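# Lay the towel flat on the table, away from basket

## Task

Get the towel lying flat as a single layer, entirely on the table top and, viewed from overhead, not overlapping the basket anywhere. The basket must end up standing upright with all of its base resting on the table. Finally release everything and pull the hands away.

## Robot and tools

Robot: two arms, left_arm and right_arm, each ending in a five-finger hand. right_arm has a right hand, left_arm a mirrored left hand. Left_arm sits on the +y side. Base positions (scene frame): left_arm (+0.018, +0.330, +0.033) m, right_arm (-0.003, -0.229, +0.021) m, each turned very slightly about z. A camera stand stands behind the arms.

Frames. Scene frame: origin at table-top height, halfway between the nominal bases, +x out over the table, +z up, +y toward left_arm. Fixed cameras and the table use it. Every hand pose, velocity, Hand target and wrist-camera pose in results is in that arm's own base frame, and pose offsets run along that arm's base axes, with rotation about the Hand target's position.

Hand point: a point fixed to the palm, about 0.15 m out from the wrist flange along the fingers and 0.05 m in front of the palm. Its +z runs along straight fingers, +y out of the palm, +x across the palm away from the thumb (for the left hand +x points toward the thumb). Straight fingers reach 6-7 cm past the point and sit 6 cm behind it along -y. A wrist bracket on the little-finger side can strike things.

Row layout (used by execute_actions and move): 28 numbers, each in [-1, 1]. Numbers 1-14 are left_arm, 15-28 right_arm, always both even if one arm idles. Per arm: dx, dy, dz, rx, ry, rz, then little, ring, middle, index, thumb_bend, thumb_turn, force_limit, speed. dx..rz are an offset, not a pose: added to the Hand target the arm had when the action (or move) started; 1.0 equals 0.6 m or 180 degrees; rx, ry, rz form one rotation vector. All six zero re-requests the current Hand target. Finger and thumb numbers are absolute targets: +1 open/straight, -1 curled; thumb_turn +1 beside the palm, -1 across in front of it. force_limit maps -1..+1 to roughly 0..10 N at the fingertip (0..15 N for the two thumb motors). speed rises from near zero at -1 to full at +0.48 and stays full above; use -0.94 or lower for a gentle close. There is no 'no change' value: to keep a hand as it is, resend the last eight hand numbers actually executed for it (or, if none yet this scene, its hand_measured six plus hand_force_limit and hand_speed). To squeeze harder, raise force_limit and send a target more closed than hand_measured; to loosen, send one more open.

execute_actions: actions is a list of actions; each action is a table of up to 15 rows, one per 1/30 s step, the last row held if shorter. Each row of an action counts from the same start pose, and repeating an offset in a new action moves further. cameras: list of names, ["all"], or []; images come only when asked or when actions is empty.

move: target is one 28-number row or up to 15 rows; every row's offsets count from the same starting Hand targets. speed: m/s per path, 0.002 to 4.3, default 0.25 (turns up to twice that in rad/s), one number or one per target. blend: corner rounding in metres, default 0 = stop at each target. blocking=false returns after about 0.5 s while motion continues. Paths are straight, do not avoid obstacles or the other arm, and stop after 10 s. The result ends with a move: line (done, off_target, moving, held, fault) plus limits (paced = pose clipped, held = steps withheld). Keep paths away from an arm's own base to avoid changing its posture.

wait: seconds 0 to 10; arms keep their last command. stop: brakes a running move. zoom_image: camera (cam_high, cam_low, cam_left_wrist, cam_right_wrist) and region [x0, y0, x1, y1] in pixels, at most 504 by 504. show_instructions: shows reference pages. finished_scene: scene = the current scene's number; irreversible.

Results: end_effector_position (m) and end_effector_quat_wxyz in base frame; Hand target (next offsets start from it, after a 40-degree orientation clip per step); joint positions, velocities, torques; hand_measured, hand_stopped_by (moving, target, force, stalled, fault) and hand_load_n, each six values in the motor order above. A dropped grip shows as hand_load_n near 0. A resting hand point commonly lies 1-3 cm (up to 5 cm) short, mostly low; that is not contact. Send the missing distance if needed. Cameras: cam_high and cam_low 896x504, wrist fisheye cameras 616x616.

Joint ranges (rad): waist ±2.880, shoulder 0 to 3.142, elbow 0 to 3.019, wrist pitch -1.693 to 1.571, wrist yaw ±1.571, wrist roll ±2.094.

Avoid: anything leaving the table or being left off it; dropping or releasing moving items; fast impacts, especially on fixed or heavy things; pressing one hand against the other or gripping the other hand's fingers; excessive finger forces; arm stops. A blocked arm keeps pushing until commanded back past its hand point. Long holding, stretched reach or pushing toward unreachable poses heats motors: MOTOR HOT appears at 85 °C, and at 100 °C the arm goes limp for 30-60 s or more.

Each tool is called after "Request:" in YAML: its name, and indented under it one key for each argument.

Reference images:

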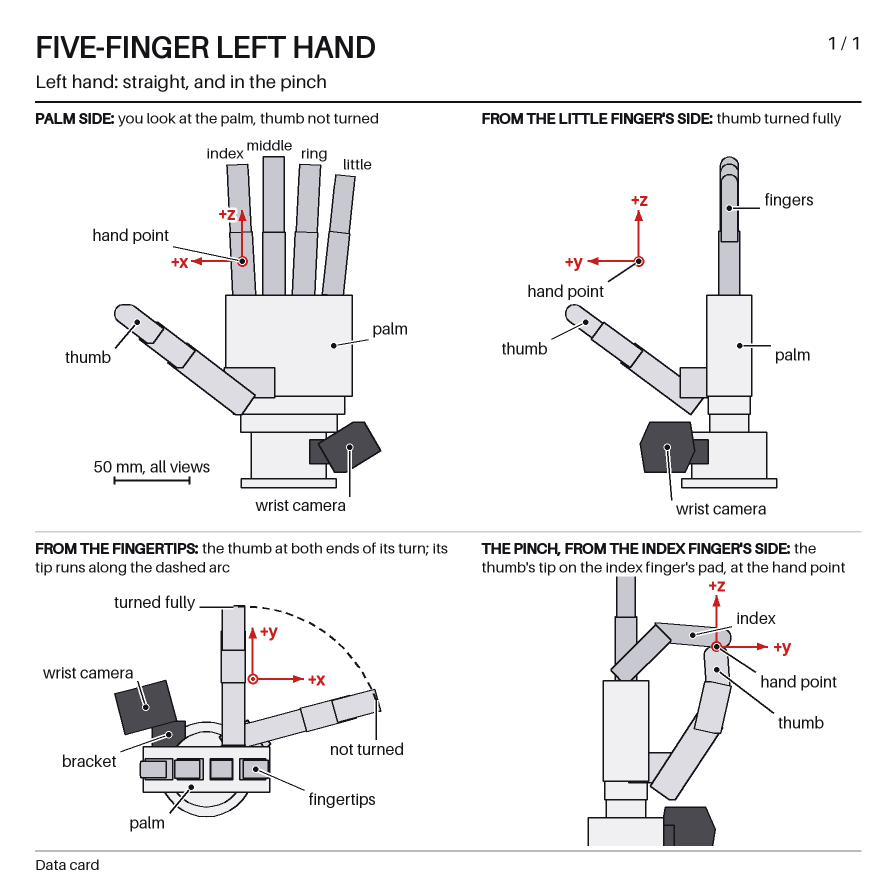

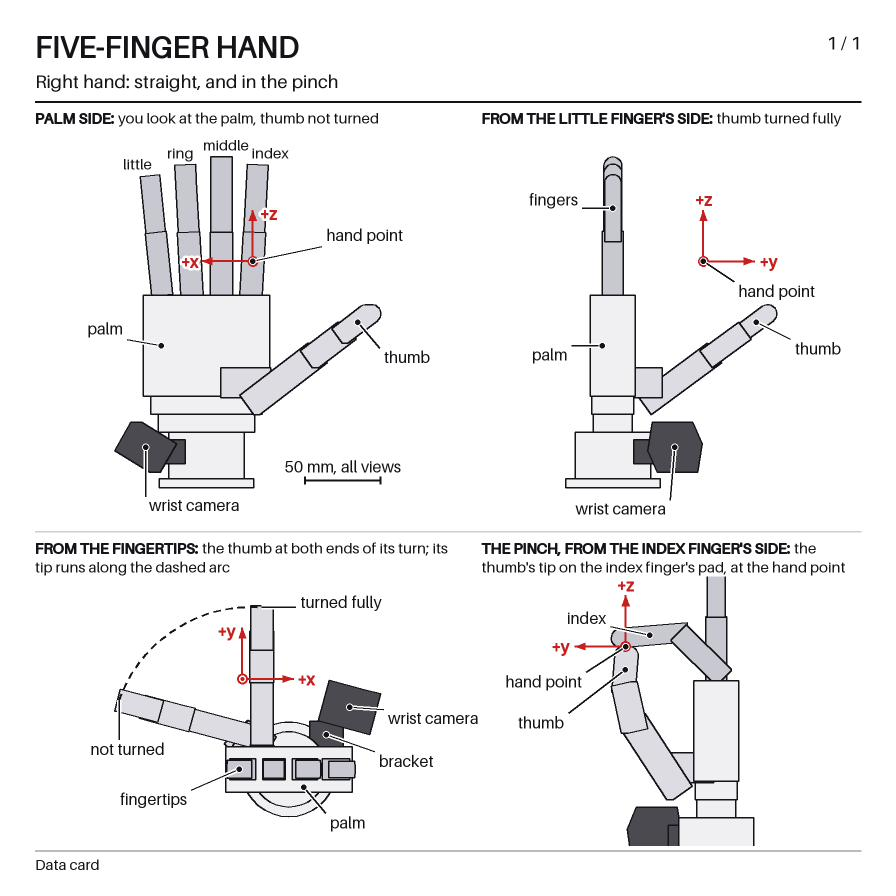

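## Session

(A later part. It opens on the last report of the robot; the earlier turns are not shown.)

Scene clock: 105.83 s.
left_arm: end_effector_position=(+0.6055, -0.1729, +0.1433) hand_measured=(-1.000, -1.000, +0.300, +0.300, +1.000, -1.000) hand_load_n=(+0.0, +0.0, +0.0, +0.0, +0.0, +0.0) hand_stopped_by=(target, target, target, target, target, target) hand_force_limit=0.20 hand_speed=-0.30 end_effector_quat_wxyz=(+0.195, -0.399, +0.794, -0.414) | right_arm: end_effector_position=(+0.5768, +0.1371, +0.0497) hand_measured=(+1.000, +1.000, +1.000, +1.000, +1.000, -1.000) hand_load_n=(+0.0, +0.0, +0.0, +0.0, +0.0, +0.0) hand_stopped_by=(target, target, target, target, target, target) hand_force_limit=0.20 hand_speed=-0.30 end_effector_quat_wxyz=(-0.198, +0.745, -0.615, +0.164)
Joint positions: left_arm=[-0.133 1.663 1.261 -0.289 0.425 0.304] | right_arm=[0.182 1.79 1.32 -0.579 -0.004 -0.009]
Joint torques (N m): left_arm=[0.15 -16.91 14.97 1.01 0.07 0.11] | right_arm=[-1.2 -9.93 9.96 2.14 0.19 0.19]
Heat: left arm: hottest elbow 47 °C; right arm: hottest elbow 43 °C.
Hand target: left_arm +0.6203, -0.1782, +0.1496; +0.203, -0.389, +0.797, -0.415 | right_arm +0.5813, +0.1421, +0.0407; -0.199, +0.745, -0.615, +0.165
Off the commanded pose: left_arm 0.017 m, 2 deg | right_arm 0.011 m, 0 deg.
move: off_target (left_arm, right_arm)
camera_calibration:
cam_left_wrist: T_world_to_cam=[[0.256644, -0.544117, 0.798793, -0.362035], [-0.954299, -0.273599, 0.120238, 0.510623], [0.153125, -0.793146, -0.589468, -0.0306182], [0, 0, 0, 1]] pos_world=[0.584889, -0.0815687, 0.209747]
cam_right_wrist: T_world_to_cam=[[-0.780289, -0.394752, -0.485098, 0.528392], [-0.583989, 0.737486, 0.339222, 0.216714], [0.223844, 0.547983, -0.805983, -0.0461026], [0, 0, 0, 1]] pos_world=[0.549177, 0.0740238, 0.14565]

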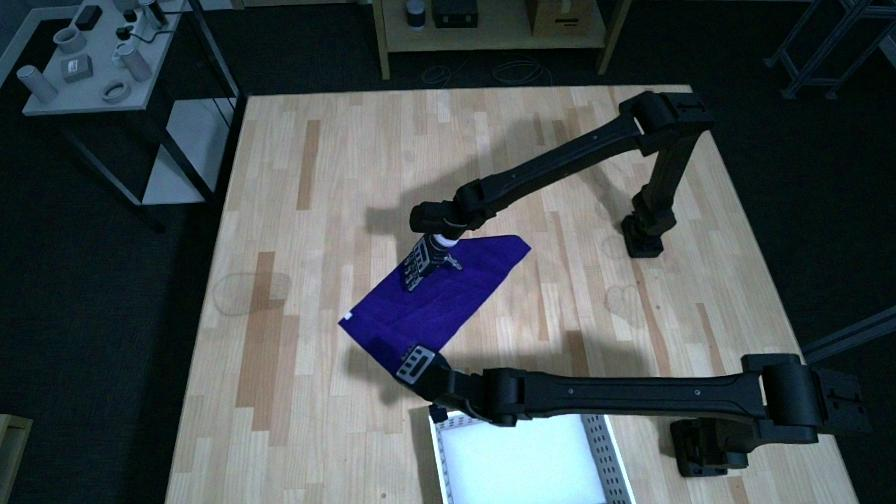

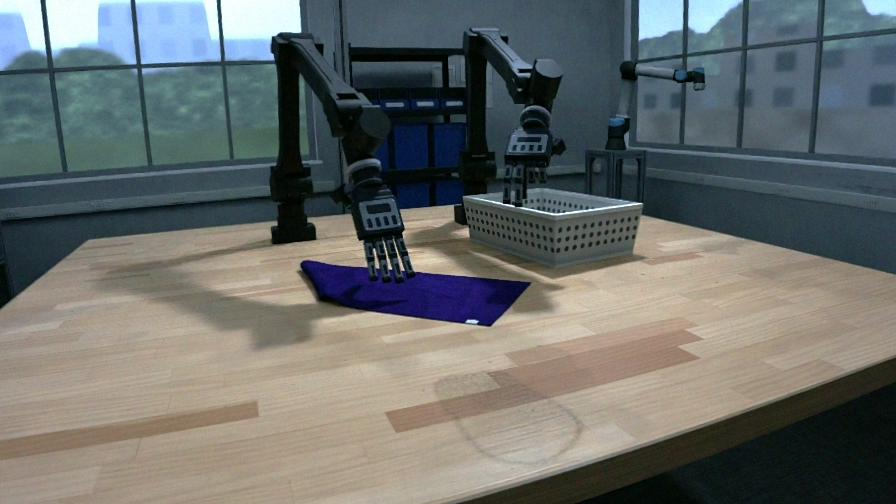

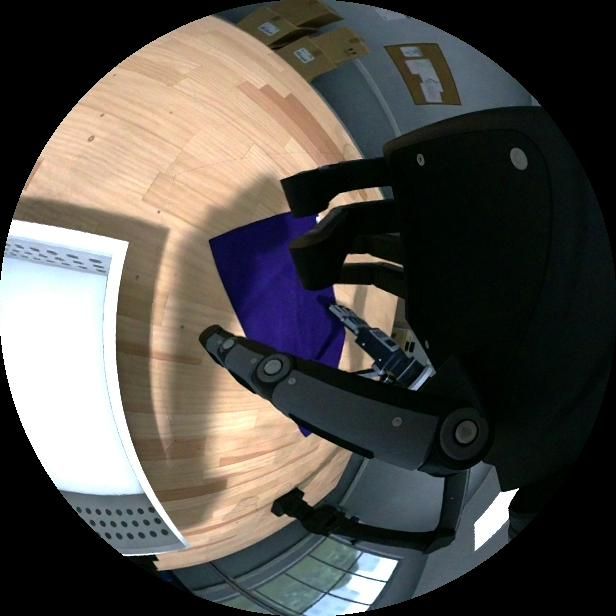

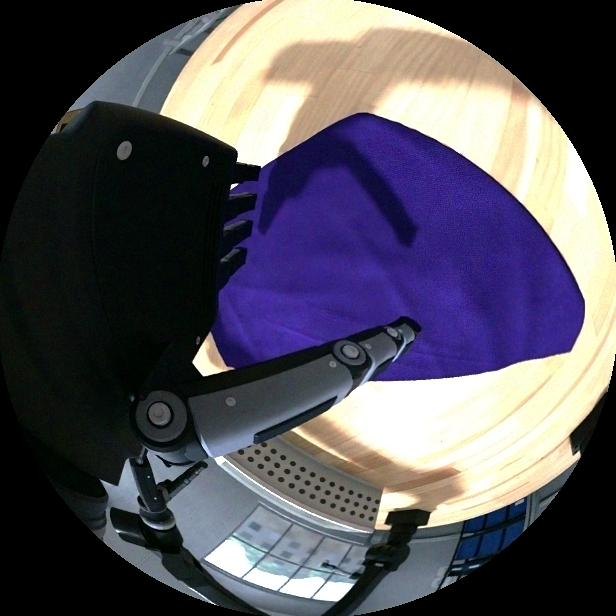

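Request:
move:
  target: [0,0,0,0,0,0,-1,-1,0.3,0.3,1,-1,0.2,-0.3, -0.02,0.05,-0.1,0,0,0,1,1,1,1,1,-1,0.2,-0.3]
  speed: 0.08
  cameras: ["cam_low","cam_left_wrist","cam_right_wrist"]

Scene clock: 107.57 s.
left_arm: end_effector_position=(+0.6055, -0.1729, +0.1433) hand_measured=(-1.000, -1.000, +0.300, +0.300, +1.000, -1.000) hand_load_n=(+0.0, +0.0, +0.0, +0.5, +0.0, +0.0) hand_stopped_by=(target, target, target, target, target, target) hand_force_limit=0.20 hand_speed=-0.30 end_effector_quat_wxyz=(+0.195, -0.399, +0.794, -0.414) | right_arm: end_effector_position=(+0.5793, +0.1627, +0.0130) hand_measured=(+1.000, +1.000, +1.000, +1.000, +1.000, -1.000) hand_load_n=(+0.0, +0.0, +0.0, +0.0, +0.0, +0.0) hand_stopped_by=(target, target, target, target, target, target) hand_force_limit=0.20 hand_speed=-0.30 end_effector_quat_wxyz=(-0.215, +0.737, -0.615, +0.181)
Joint positions: left_arm=[-0.133 1.663 1.261 -0.289 0.425 0.304] | right_arm=[0.228 1.831 1.258 -0.428 0.028 0.04]
Joint torques (N m): left_arm=[0.15 -16.91 14.97 1.05 0.08 0.11] | right_arm=[-0.21 -8.76 8.25 2.21 0.16 0.14]
Heat: left arm: hottest elbow 47 °C; right arm: hottest elbow 43 °C.
Hand target: left_arm +0.6203, -0.1782, +0.1496; +0.203, -0.389, +0.797, -0.415 | right_arm +0.5693, +0.1720, -0.0193; -0.199, +0.745, -0.615, +0.165
Off the commanded pose: left_arm 0.017 m, 2 deg | right_arm 0.035 m, 3 deg.
move: off_target (left_arm, right_arm)
camera_calibration:
cam_left_wrist: T_world_to_cam=[[0.256644, -0.544117, 0.798793, -0.362035], [-0.954299, -0.273599, 0.120238, 0.510623], [0.153125, -0.793146, -0.589468, -0.0306182], [0, 0, 0, 1]] pos_world=[0.584889, -0.0815687, 0.209747]
cam_right_wrist: T_world_to_cam=[[-0.760996, -0.381692, -0.524592, 0.509868], [-0.590835, 0.741732, 0.317408, 0.215287], [0.267954, 0.551494, -0.789972, -0.116576], [0, 0, 0, 1]] pos_world=[0.546443, 0.0992187, 0.107047]
Images, in order (width x height): cam_low 896x504, cam_left_wrist 616x616, cam_right_wrist 616x616.

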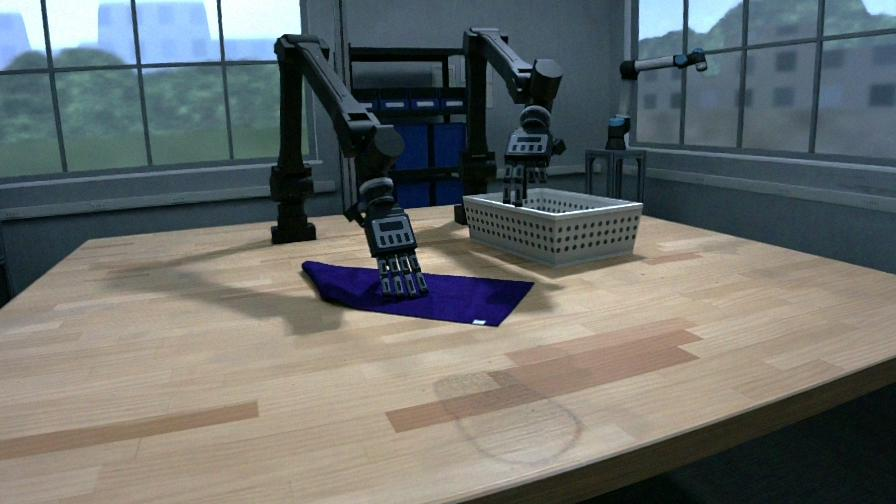

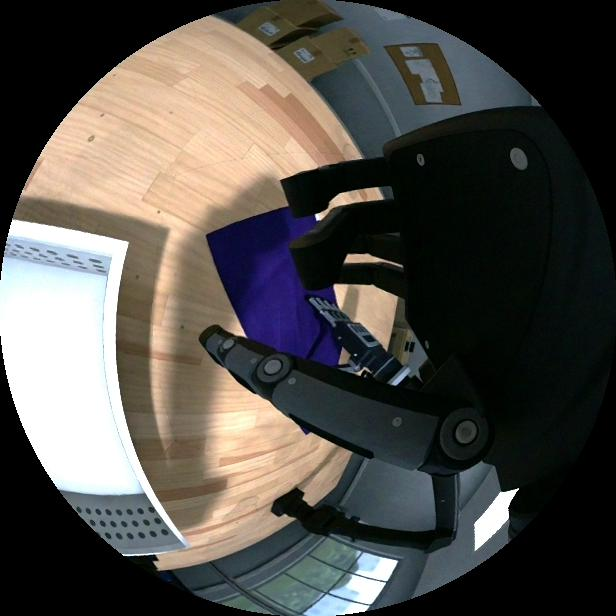

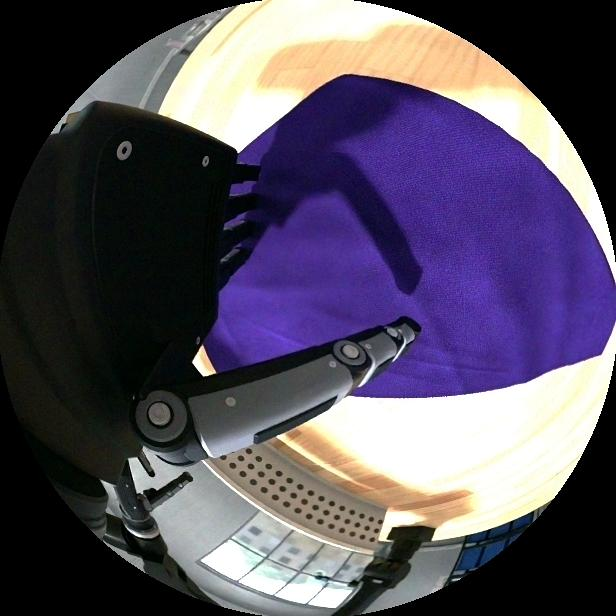

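Request:
move:
  target: [0.142,-0.1,-0.16,0,0,0,-1,-1,0.3,0.3,1,-1,0.2,-0.3, 0.0,0.0,-0.05,0,0,0,1,1,1,1,1,-1,0.2,-0.3]
  speed: 0.12
  cameras: ["cam_low","cam_left_wrist","cam_high"]

Request:
zoom_image:
  camera: "cam_low"
  region: [420, 190, 580, 340]

Request:
zoom_image:
  camera: "cam_left_wrist"
  region: [130, 130, 430, 430]

Scene clock: 110.40 s.
left_arm: end_effector_position=(+0.6895, -0.2278, +0.0514) hand_measured=(-1.000, -1.000, +0.300, +0.300, +1.000, -1.000) hand_load_n=(+0.0, +0.0, +0.0, +0.0, +0.0, +0.0) hand_stopped_by=(target, target, target, target, target, target) hand_force_limit=0.20 hand_speed=-0.30 end_effector_quat_wxyz=(+0.197, -0.390, +0.802, -0.407) | right_arm: end_effector_position=(+0.5912, +0.1669, +0.0072) hand_measured=(+1.000, +1.000, +1.000, +1.000, +1.000, -1.000) hand_load_n=(+0.0, +0.0, +0.0, +0.0, +0.0, +0.0) hand_stopped_by=(target, target, target, target, target, target) hand_force_limit=0.20 hand_speed=-0.30 end_effector_quat_wxyz=(-0.235, +0.731, -0.610, +0.195)
Joint positions: left_arm=[-0.206 1.986 1.471 -0.17 0.367 0.284] | right_arm=[0.231 1.846 1.245 -0.35 0.028 0.041]
Joint torques (N m): left_arm=[0.03 -21.36 14.39 1.68 0.05 -0.2] | right_arm=[0.03 -6.89 7.04 1.52 0.07 0.1]
Heat: left arm: hottest elbow 48 °C; right arm: hottest elbow 43 °C.
Hand target: left_arm +0.7053, -0.2383, +0.0534; +0.202, -0.389, +0.797, -0.415 | right_arm +0.5695, +0.1721, -0.0492; -0.200, +0.745, -0.615, +0.165
Off the commanded pose: left_arm 0.019 m, 1 deg | right_arm 0.061 m, 6 deg.
move: off_target (left_arm, right_arm)
camera_calibration:
cam_left_wrist: T_world_to_cam=[[0.245477, -0.565671, 0.787247, -0.336749], [-0.958936, -0.260707, 0.111683, 0.593401], [0.142065, -0.782335, -0.60644, -0.130225], [0, 0, 0, 1]] pos_world=[0.670198, -0.137665, 0.119858]
Images, in order (width x height): cam_high 896x504, cam_low 896x504, cam_left_wrist 616x616.

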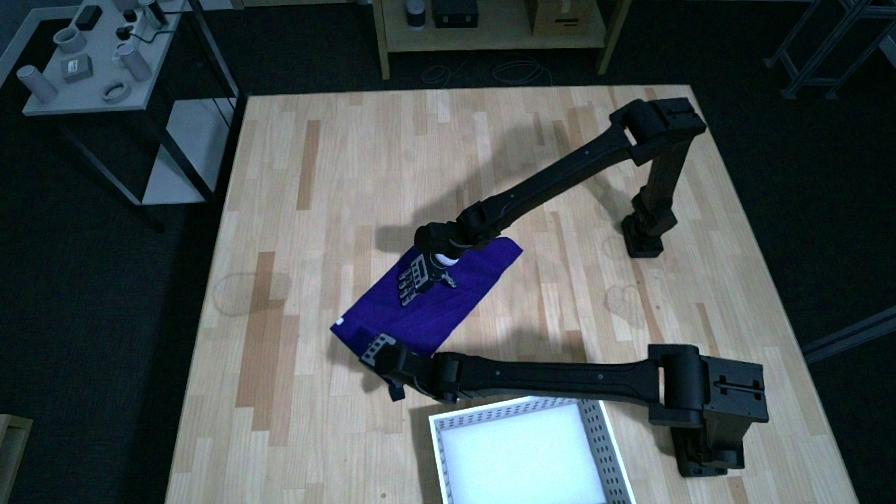

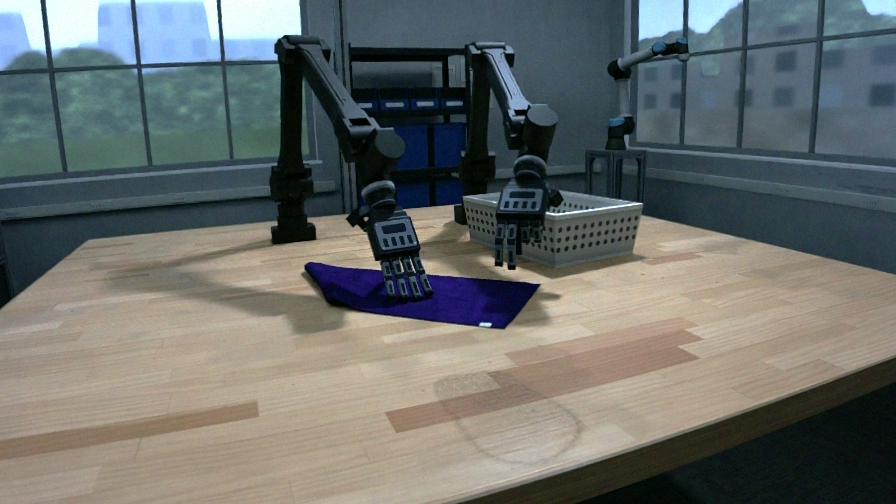

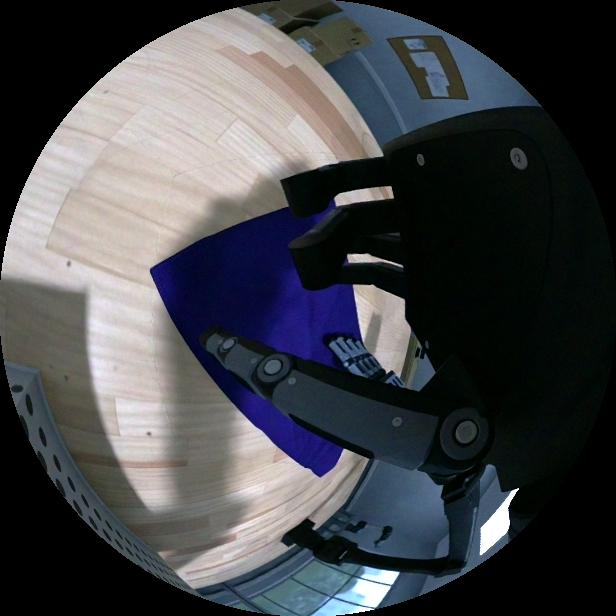

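Scaled by 3.150 from the camera's 896x504 image, which has a finer 1280x720 frame.

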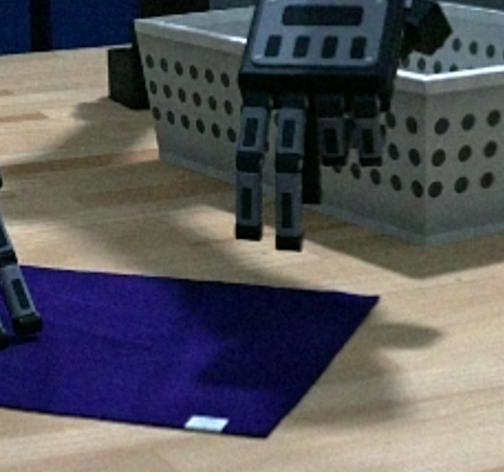

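Scaled by 1.680 from the camera's 616x616 image, which has a finer 880x880 frame.

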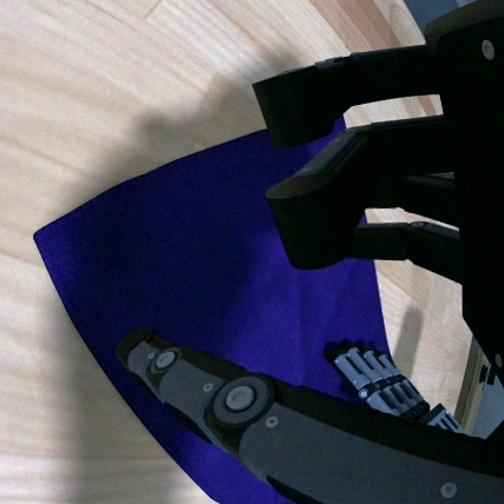

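Request:
move:
  target: [0.03,0,-0.09,0,0,0,-1,-1,0.3,0.3,1,-1,0.2,-0.3, 0.0,0.0,0,0,0,0,1,1,1,1,1,-1,0.2,-0.3]
  speed: 0.08
  cameras: ["cam_low","cam_left_wrist"]

Request:
zoom_image:
  camera: "cam_low"
  region: [420, 190, 580, 340]

Request:
zoom_image:
  camera: "cam_left_wrist"
  region: [130, 130, 430, 430]

Scene clock: 112.23 s.
left_arm: end_effector_position=(+0.7078, -0.2318, +0.0039) hand_measured=(-1.000, -1.000, +0.300, +0.300, +1.000, -1.000) hand_load_n=(+0.0, +0.0, +0.0, +0.0, +0.0, +0.0) hand_stopped_by=(target, target, target, target, target, target) hand_force_limit=0.20 hand_speed=-0.30 end_effector_quat_wxyz=(+0.199, -0.389, +0.801, -0.409) | right_arm: end_effector_position=(+0.5912, +0.1670, +0.0072) hand_measured=(+1.000, +1.000, +1.000, +1.000, +1.000, -1.000) hand_load_n=(+0.0, +0.0, +0.0, +0.0, +0.0, +0.0) hand_stopped_by=(target, target, target, target, target, target) hand_force_limit=0.20 hand_speed=-0.30 end_effector_quat_wxyz=(-0.235, +0.731, -0.610, +0.195)
Joint positions: left_arm=[-0.206 2.092 1.504 -0.092 0.368 0.284] | right_arm=[0.231 1.846 1.245 -0.35 0.028 0.042]
Joint torques (N m): left_arm=[0.38 -21.71 13.83 1.69 0.19 -0.15] | right_arm=[0.85 -7.06 7.16 1.61 0.12 0.12]
Heat: left arm: hottest elbow 48 °C; right arm: hottest elbow 43 °C.
Hand target: left_arm +0.7232, -0.2383, -0.0006; +0.202, -0.389, +0.797, -0.415 | right_arm +0.5695, +0.1721, -0.0492; -0.200, +0.745, -0.615, +0.165
Off the commanded pose: left_arm 0.017 m, 1 deg | right_arm 0.061 m, 6 deg.
move: off_target (left_arm, right_arm)
camera_calibration:
cam_left_wrist: T_world_to_cam=[[0.241657, -0.564727, 0.789104, -0.303052], [-0.95958, -0.259961, 0.107821, 0.615836], [0.144247, -0.783265, -0.604722, -0.166502], [0, 0, 0, 1]] pos_world=[0.688196, -0.141463, 0.0720525]
Images, in order (width x height): cam_low 896x504, cam_left_wrist 616x616.

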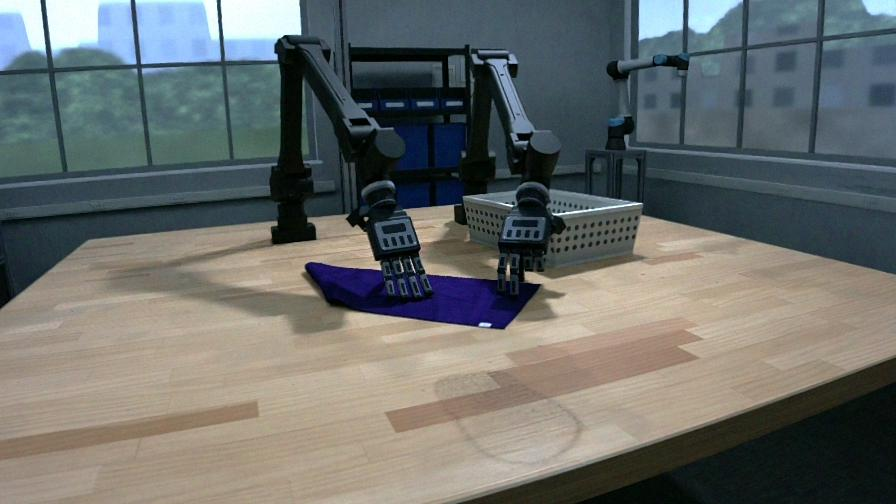

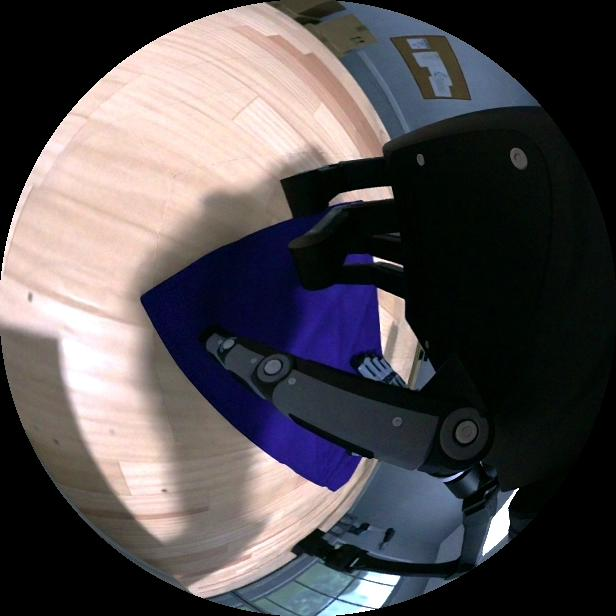

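Scaled by 3.150 from the camera's 896x504 image, which has a finer 1280x720 frame.

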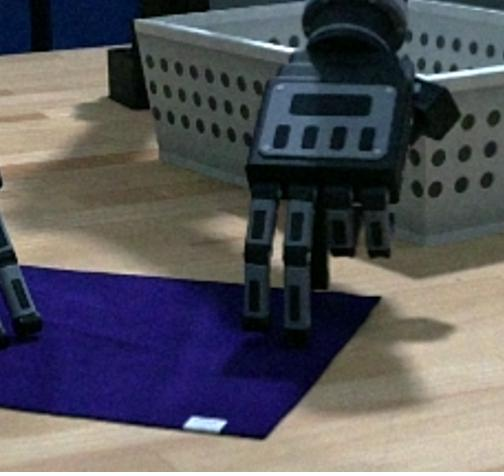

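Scaled by 1.680 from the camera's 616x616 image, which has a finer 880x880 frame.

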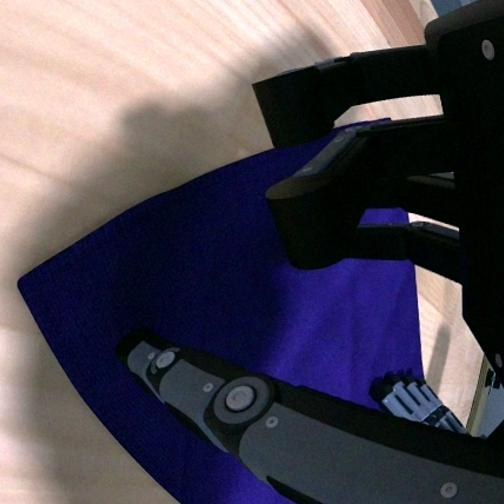

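Request:
move:
  target: [0,0,-0.05,0,0,0,-1,-1,0.3,0.3,1,-1,0.2,-0.3, 0.0,0.0,0,0,0,0,1,1,1,1,1,-1,0.2,-0.3]
  speed: 0.06
  cameras: ["cam_low","cam_left_wrist"]

Request:
zoom_image:
  camera: "cam_low"
  region: [420, 190, 580, 340]

Request:
zoom_image:
  camera: "cam_left_wrist"
  region: [130, 130, 430, 430]

Scene clock: 113.60 s.
left_arm: end_effector_position=(+0.7172, -0.2338, -0.0028) hand_measured=(-1.000, -1.000, +0.300, +0.300, +1.000, -1.000) hand_load_n=(+0.0, +0.0, -0.5, +0.0, +0.0, -0.5) hand_stopped_by=(target, target, target, target, target, target) hand_force_limit=0.20 hand_speed=-0.30 end_effector_quat_wxyz=(+0.212, -0.382, +0.796, -0.419) | right_arm: end_effector_position=(+0.5912, +0.1670, +0.0069) hand_measured=(+1.000, +1.000, +1.000, +1.000, +1.000, -1.000) hand_load_n=(+0.0, +0.0, +0.0, +0.0, +0.0, +0.0) hand_stopped_by=(target, target, target, target, target, target) hand_force_limit=0.20 hand_speed=-0.30 end_effector_quat_wxyz=(-0.235, +0.731, -0.610, +0.195)
Joint positions: left_arm=[-0.206 2.114 1.504 -0.031 0.368 0.283] | right_arm=[0.231 1.847 1.245 -0.35 0.028 0.042]
Joint torques (N m): left_arm=[0.44 -20.37 12.27 1.65 0.13 -0.14] | right_arm=[0.03 -6.83 6.91 1.76 0.11 0.15]
Heat: left arm: hottest elbow 48 °C; right arm: hottest elbow 43 °C.
Hand target: left_arm +0.7233, -0.2383, -0.0307; +0.202, -0.389, +0.797, -0.415 | right_arm +0.5694, +0.1721, -0.0494; -0.199, +0.745, -0.615, +0.165
Off the commanded pose: left_arm 0.029 m, 1 deg | right_arm 0.060 m, 6 deg.
move: off_target (left_arm, right_arm)
camera_calibration:
cam_left_wrist: T_world_to_cam=[[0.211784, -0.558031, 0.80234, -0.278279], [-0.963003, -0.259145, 0.0739553, 0.627683], [0.166653, -0.788318, -0.592268, -0.190699], [0, 0, 0, 1]] pos_world=[0.695176, -0.142959, 0.063909]
Images, in order (width x height): cam_low 896x504, cam_left_wrist 616x616.

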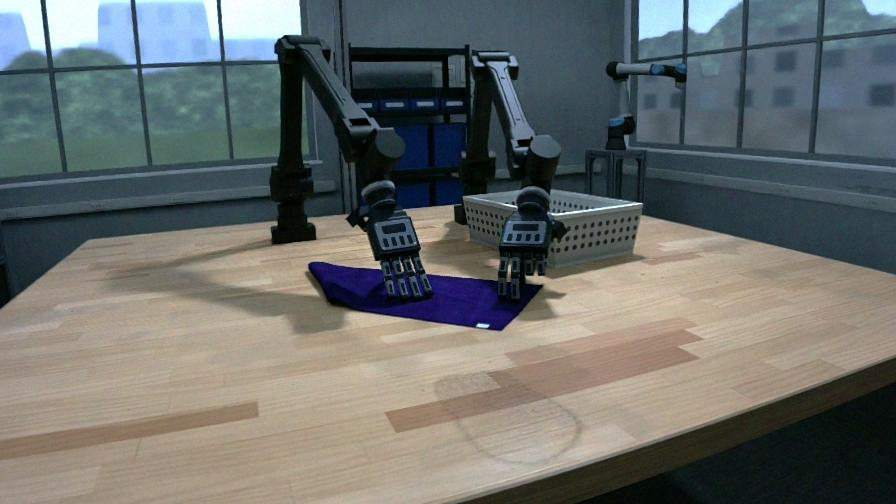

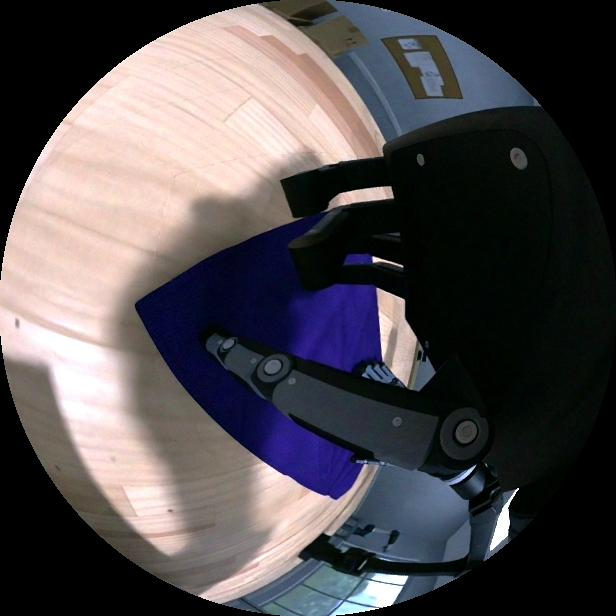

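Scaled by 3.150 from the camera's 896x504 image, which has a finer 1280x720 frame.

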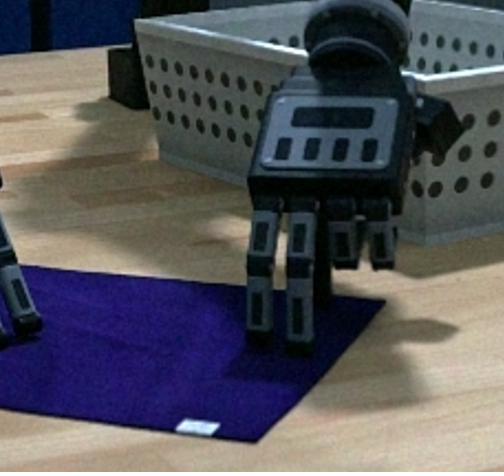

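Scaled by 1.680 from the camera's 616x616 image, which has a finer 880x880 frame.

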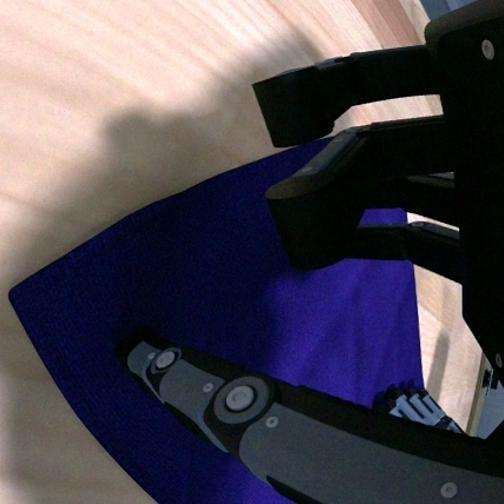

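Request:
execute_actions:
  actions:
    - [[0,0,-0.012,-0.0045,-0.0058,0,-1,-1,0.2,0.2,0.85,-1,0.4,-0.88,0,0,0,0,0,0,1,1,1,1,1,-1,0.2,-0.3]]
    - [[0,0,-0.012,-0.0045,-0.0058,0,-1,-1,0.1,0.1,0.7,-1,0.4,-0.88,0,0,0,0,0,0,1,1,1,1,1,-1,0.2,-0.3]]
    - [[0,0,-0.012,-0.0045,-0.0058,0,-1,-1,0,0,0.55,-1,0.4,-0.88,0,0,0,0,0,0,1,1,1,1,1,-1,0.2,-0.3]]
  cameras: ["cam_low","cam_left_wrist"]

Request:
zoom_image:
  camera: "cam_low"
  region: [420, 190, 580, 340]

Request:
zoom_image:
  camera: "cam_left_wrist"
  region: [130, 130, 430, 430]

Scene clock: 117.27 s.
left_arm: end_effector_position=(+0.7317, -0.2420, -0.0049) hand_measured=(-1.000, -1.000, +0.000, +0.000, +0.550, -1.000) hand_load_n=(+0.0, +0.5, +0.0, +0.5, +0.0, +0.0) hand_stopped_by=(target, target, target, target, target, target) hand_force_limit=0.40 hand_speed=-0.88 end_effector_quat_wxyz=(+0.239, -0.364, +0.776, -0.457) | right_arm: end_effector_position=(+0.5917, +0.1672, +0.0068) hand_measured=(+1.000, +1.000, +1.000, +1.000, +1.000, -1.000) hand_load_n=(+0.0, +0.0, +0.5, +0.0, +0.0, +0.0) hand_stopped_by=(target, target, target, target, target, target) hand_force_limit=0.20 hand_speed=-0.30 end_effector_quat_wxyz=(-0.236, +0.731, -0.610, +0.195)
Joint positions: left_arm=[-0.206 2.141 1.481 0.129 0.389 0.262] | right_arm=[0.231 1.848 1.245 -0.347 0.028 0.043]
Joint torques (N m): left_arm=[1.14 -20.48 8.65 1.65 0.24 -0.16] | right_arm=[0.44 -7.41 7.02 1.54 0.13 0.18]
Heat: left arm: hottest elbow 47 °C; right arm: hottest elbow 42 °C.
Hand target: left_arm +0.7234, -0.2383, -0.0521; +0.216, -0.381, +0.782, -0.443 | right_arm +0.5694, +0.1721, -0.0494; -0.199, +0.745, -0.615, +0.165
Off the commanded pose: left_arm 0.048 m, 4 deg | right_arm 0.061 m, 6 deg.
Step readings (end_effector_position of left_arm | right_arm):
0: (+0.7172, -0.2338, -0.0028) | (+0.5912, +0.1670, +0.0069)
1: (+0.7174, -0.2339, -0.0026) | (+0.5912, +0.1670, +0.0069)
2: (+0.7181, -0.2343, -0.0024) | (+0.5912, +0.1670, +0.0069)
4: (+0.7205, -0.2352, -0.0022) | (+0.5912, +0.1670, +0.0069)
8: (+0.7236, -0.2365, -0.0014) | (+0.5913, +0.1670, +0.0070)
15: (+0.7250, -0.2370, -0.0011) | (+0.5917, +0.1671, +0.0070)
16: (+0.7252, -0.2370, -0.0011) | (+0.5917, +0.1671, +0.0070)
17: (+0.7260, -0.2374, -0.0007) | (+0.5917, +0.1671, +0.0070)
19: (+0.7283, -0.2386, -0.0007) | (+0.5917, +0.1671, +0.0070)
23: (+0.7304, -0.2396, -0.0002) | (+0.5918, +0.1671, +0.0070)
30: (+0.7310, -0.2399, -0.0005) | (+0.5917, +0.1672, +0.0068)
31: (+0.7312, -0.2400, -0.0003) | (+0.5917, +0.1672, +0.0068)
32: (+0.7313, -0.2403, -0.0004) | (+0.5917, +0.1672, +0.0068)
34: (+0.7317, -0.2410, -0.0004) | (+0.5917, +0.1672, +0.0068)
38: (+0.7323, -0.2417, -0.0002) | (+0.5917, +0.1672, +0.0068)
45: (+0.7328, -0.2421, -0.0007) | (+0.5917, +0.1672, +0.0068)
camera_calibration:
cam_left_wrist: T_world_to_cam=[[0.13072, -0.519274, 0.844551, -0.215269], [-0.967939, -0.251143, -0.00459698, 0.644883], [0.21449, -0.816873, -0.535455, -0.242393], [0, 0, 0, 1]] pos_world=[0.704339, -0.14783, 0.0549791]
Images, in order (width x height): cam_low 896x504, cam_left_wrist 616x616.

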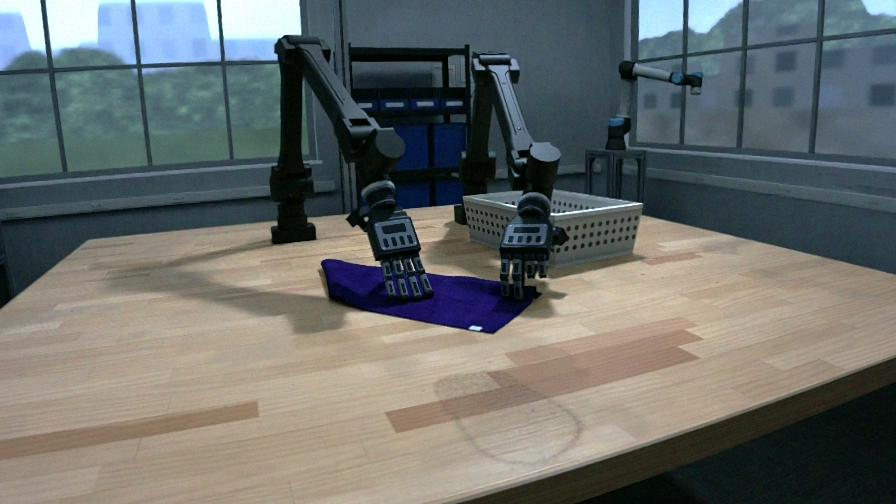

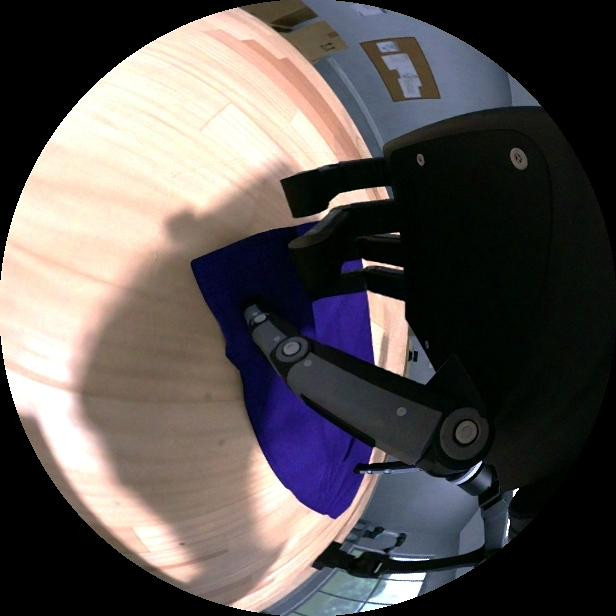

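Scaled by 3.150 from the camera's 896x504 image, which has a finer 1280x720 frame.

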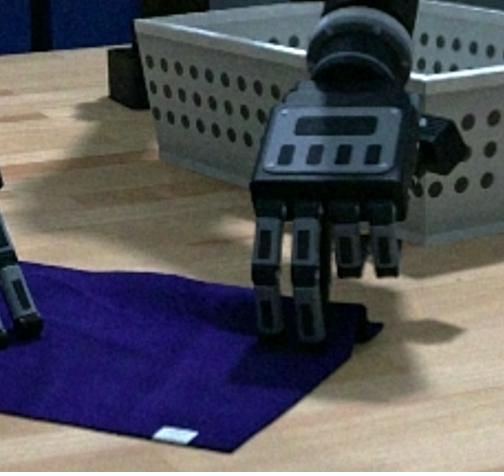

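Scaled by 1.680 from the camera's 616x616 image, which has a finer 880x880 frame.

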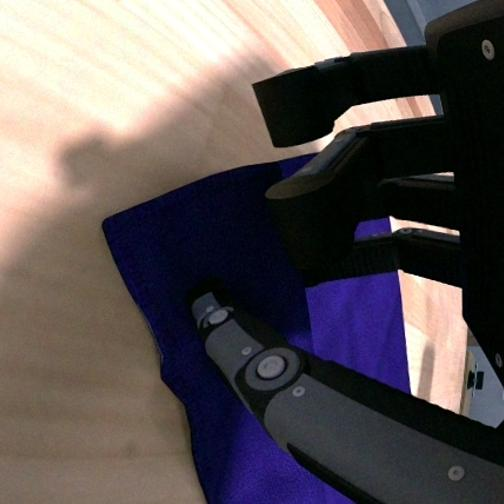

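Request:
execute_actions:
  actions:
    - [[0,0,-0.02,-0.0045,-0.0058,0,-1,-1,-0.1,-0.1,0.45,-1,0.4,-0.88,0,0,0,0,0,0,1,1,1,1,1,-1,0.2,-0.3]]
    - [[0,0,-0.02,-0.0045,-0.0058,0,-1,-1,-0.2,-0.2,0.35,-1,0.4,-0.88,0,0,0,0,0,0,1,1,1,1,1,-1,0.2,-0.3]]
    - [[0,0,-0.01,0,0,0,-1,-1,-0.3,-0.3,0.25,-1,0.4,-0.88,0,0,0,0,0,0,1,1,1,1,1,-1,0.2,-0.3]]
    - [[0,0,0,0,0,0,-1,-1,-0.7,-0.7,-0.25,-1,0.4,-0.88,0,0,0,0,0,0,1,1,1,1,1,-1,0.2,-0.3]]
    - [[0,0,0,0,0,0,-1,-1,-0.7,-0.7,-0.25,-1,0.4,-0.88,0,0,0,0,0,0,1,1,1,1,1,-1,0.2,-0.3]]
  cameras: ["cam_low","cam_left_wrist"]

Request:
zoom_image:
  camera: "cam_low"
  region: [420, 190, 580, 340]

Request:
zoom_image:
  camera: "cam_left_wrist"
  region: [130, 130, 430, 430]

Scene clock: 120.80 s.
left_arm: end_effector_position=(+0.7388, -0.2475, -0.0109) hand_measured=(-1.000, -1.000, -0.274, -0.352, +0.302, -1.000) hand_load_n=(+0.0, +0.0, +8.0, +7.5, +13.5, +0.5) hand_stopped_by=(target, target, force, force, force, target) hand_force_limit=0.40 hand_speed=-0.88 end_effector_quat_wxyz=(+0.258, -0.349, +0.758, -0.487) | right_arm: end_effector_position=(+0.5917, +0.1672, +0.0068) hand_measured=(+1.000, +1.000, +1.000, +1.000, +1.000, -1.000) hand_load_n=(+0.0, +0.0, +0.0, +0.0, +0.0, +0.0) hand_stopped_by=(target, target, target, target, target, target) hand_force_limit=0.20 hand_speed=-0.30 end_effector_quat_wxyz=(-0.236, +0.731, -0.610, +0.195)
Joint positions: left_arm=[-0.205 2.17 1.452 0.277 0.409 0.241] | right_arm=[0.231 1.848 1.245 -0.347 0.028 0.043]
Joint torques (N m): left_arm=[1.26 -18.49 7.75 1.26 0.05 -0.11] | right_arm=[-0.21 -7 7.13 1.52 0.11 0.11]
Heat: left arm: hottest elbow 47 °C; right arm: hottest elbow 42 °C.
Hand target: left_arm +0.7234, -0.2382, -0.0822; +0.225, -0.376, +0.772, -0.460 | right_arm +0.5694, +0.1720, -0.0494; -0.199, +0.745, -0.615, +0.165
Off the commanded pose: left_arm 0.074 m, 6 deg | right_arm 0.061 m, 6 deg.
Step readings (end_effector_position of left_arm | right_arm):
0: (+0.7317, -0.2420, -0.0049) | (+0.5917, +0.1672, +0.0068)
1: (+0.7318, -0.2420, -0.0048) | (+0.5917, +0.1672, +0.0068)
2: (+0.7321, -0.2424, -0.0048) | (+0.5917, +0.1672, +0.0068)
4: (+0.7326, -0.2432, -0.0054) | (+0.5917, +0.1672, +0.0068)
8: (+0.7337, -0.2442, -0.0055) | (+0.5917, +0.1672, +0.0068)
15: (+0.7344, -0.2446, -0.0066) | (+0.5917, +0.1672, +0.0068)
16: (+0.7344, -0.2448, -0.0067) | (+0.5917, +0.1672, +0.0068)
17: (+0.7347, -0.2450, -0.0067) | (+0.5917, +0.1672, +0.0068)
19: (+0.7354, -0.2458, -0.0074) | (+0.5917, +0.1672, +0.0068)
23: (+0.7365, -0.2462, -0.0078) | (+0.5917, +0.1672, +0.0068)
30: (+0.7371, -0.2468, -0.0090) | (+0.5917, +0.1672, +0.0068)
31: (+0.7371, -0.2468, -0.0090) | (+0.5917, +0.1672, +0.0068)
32: (+0.7373, -0.2468, -0.0092) | (+0.5917, +0.1672, +0.0068)
34: (+0.7377, -0.2471, -0.0097) | (+0.5917, +0.1672, +0.0068)
38: (+0.7383, -0.2474, -0.0101) | (+0.5917, +0.1672, +0.0068)
45: (+0.7385, -0.2474, -0.0110) | (+0.5917, +0.1672, +0.0068)
46: (+0.7386, -0.2474, -0.0109) | (+0.5917, +0.1672, +0.0068)
47: (+0.7386, -0.2475, -0.0108) | (+0.5917, +0.1672, +0.0068)
49: (+0.7386, -0.2475, -0.0111) | (+0.5917, +0.1672, +0.0068)
53: (+0.7388, -0.2475, -0.0109) | (+0.5917, +0.1672, +0.0068)
60: (+0.7388, -0.2475, -0.0109) | (+0.5917, +0.1672, +0.0068)
61: (+0.7388, -0.2475, -0.0109) | (+0.5917, +0.1672, +0.0068)
62: (+0.7388, -0.2475, -0.0109) | (+0.5917, +0.1672, +0.0068)
64: (+0.7388, -0.2475, -0.0109) | (+0.5917, +0.1672, +0.0068)
68: (+0.7388, -0.2475, -0.0109) | (+0.5917, +0.1672, +0.0068)
75: (+0.7388, -0.2475, -0.0109) | (+0.5917, +0.1672, +0.0068)
camera_calibration:
cam_left_wrist: T_world_to_cam=[[0.0620071, -0.483822, 0.872967, -0.154185], [-0.967008, -0.245653, -0.0674607, 0.650208], [0.247086, -0.839983, -0.483092, -0.280883], [0, 0, 0, 1]] pos_world=[0.707719, -0.150809, 0.0427693]
Images, in order (width x height): cam_low 896x504, cam_left_wrist 616x616.

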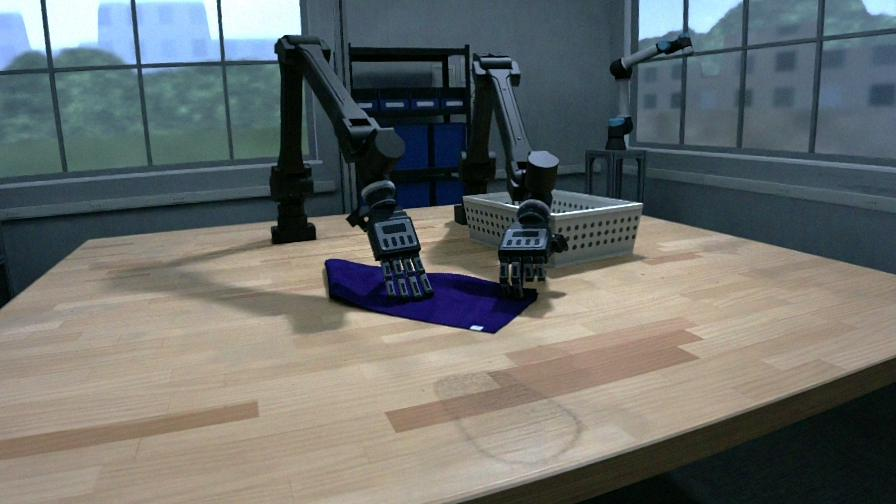

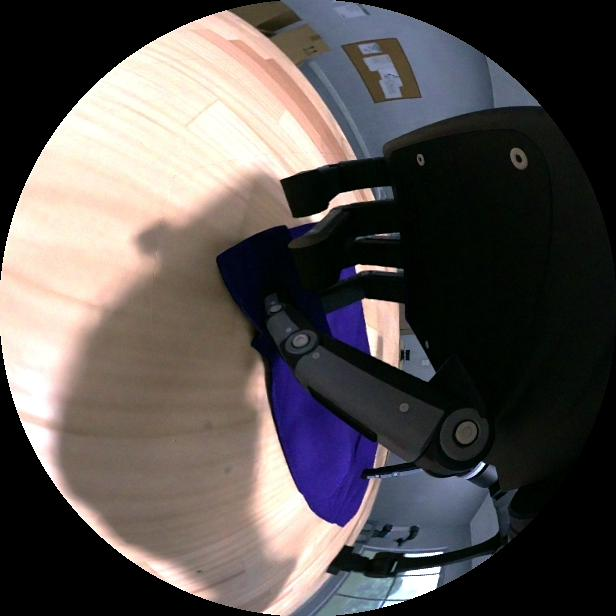

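Scaled by 3.150 from the camera's 896x504 image, which has a finer 1280x720 frame.

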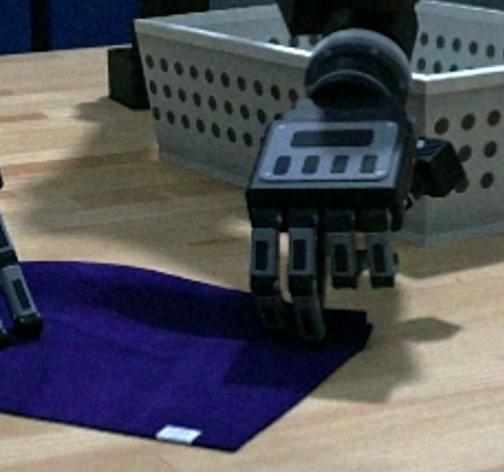

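Scaled by 1.680 from the camera's 616x616 image, which has a finer 880x880 frame.

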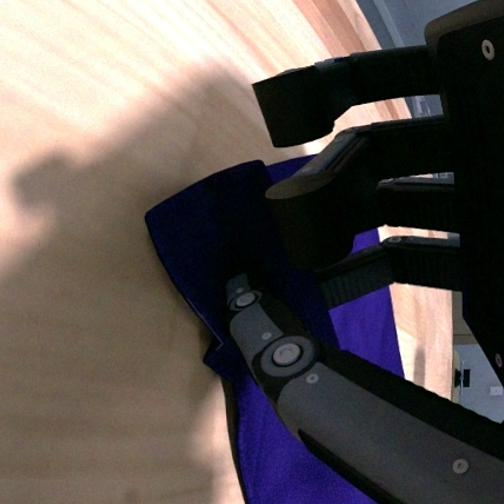

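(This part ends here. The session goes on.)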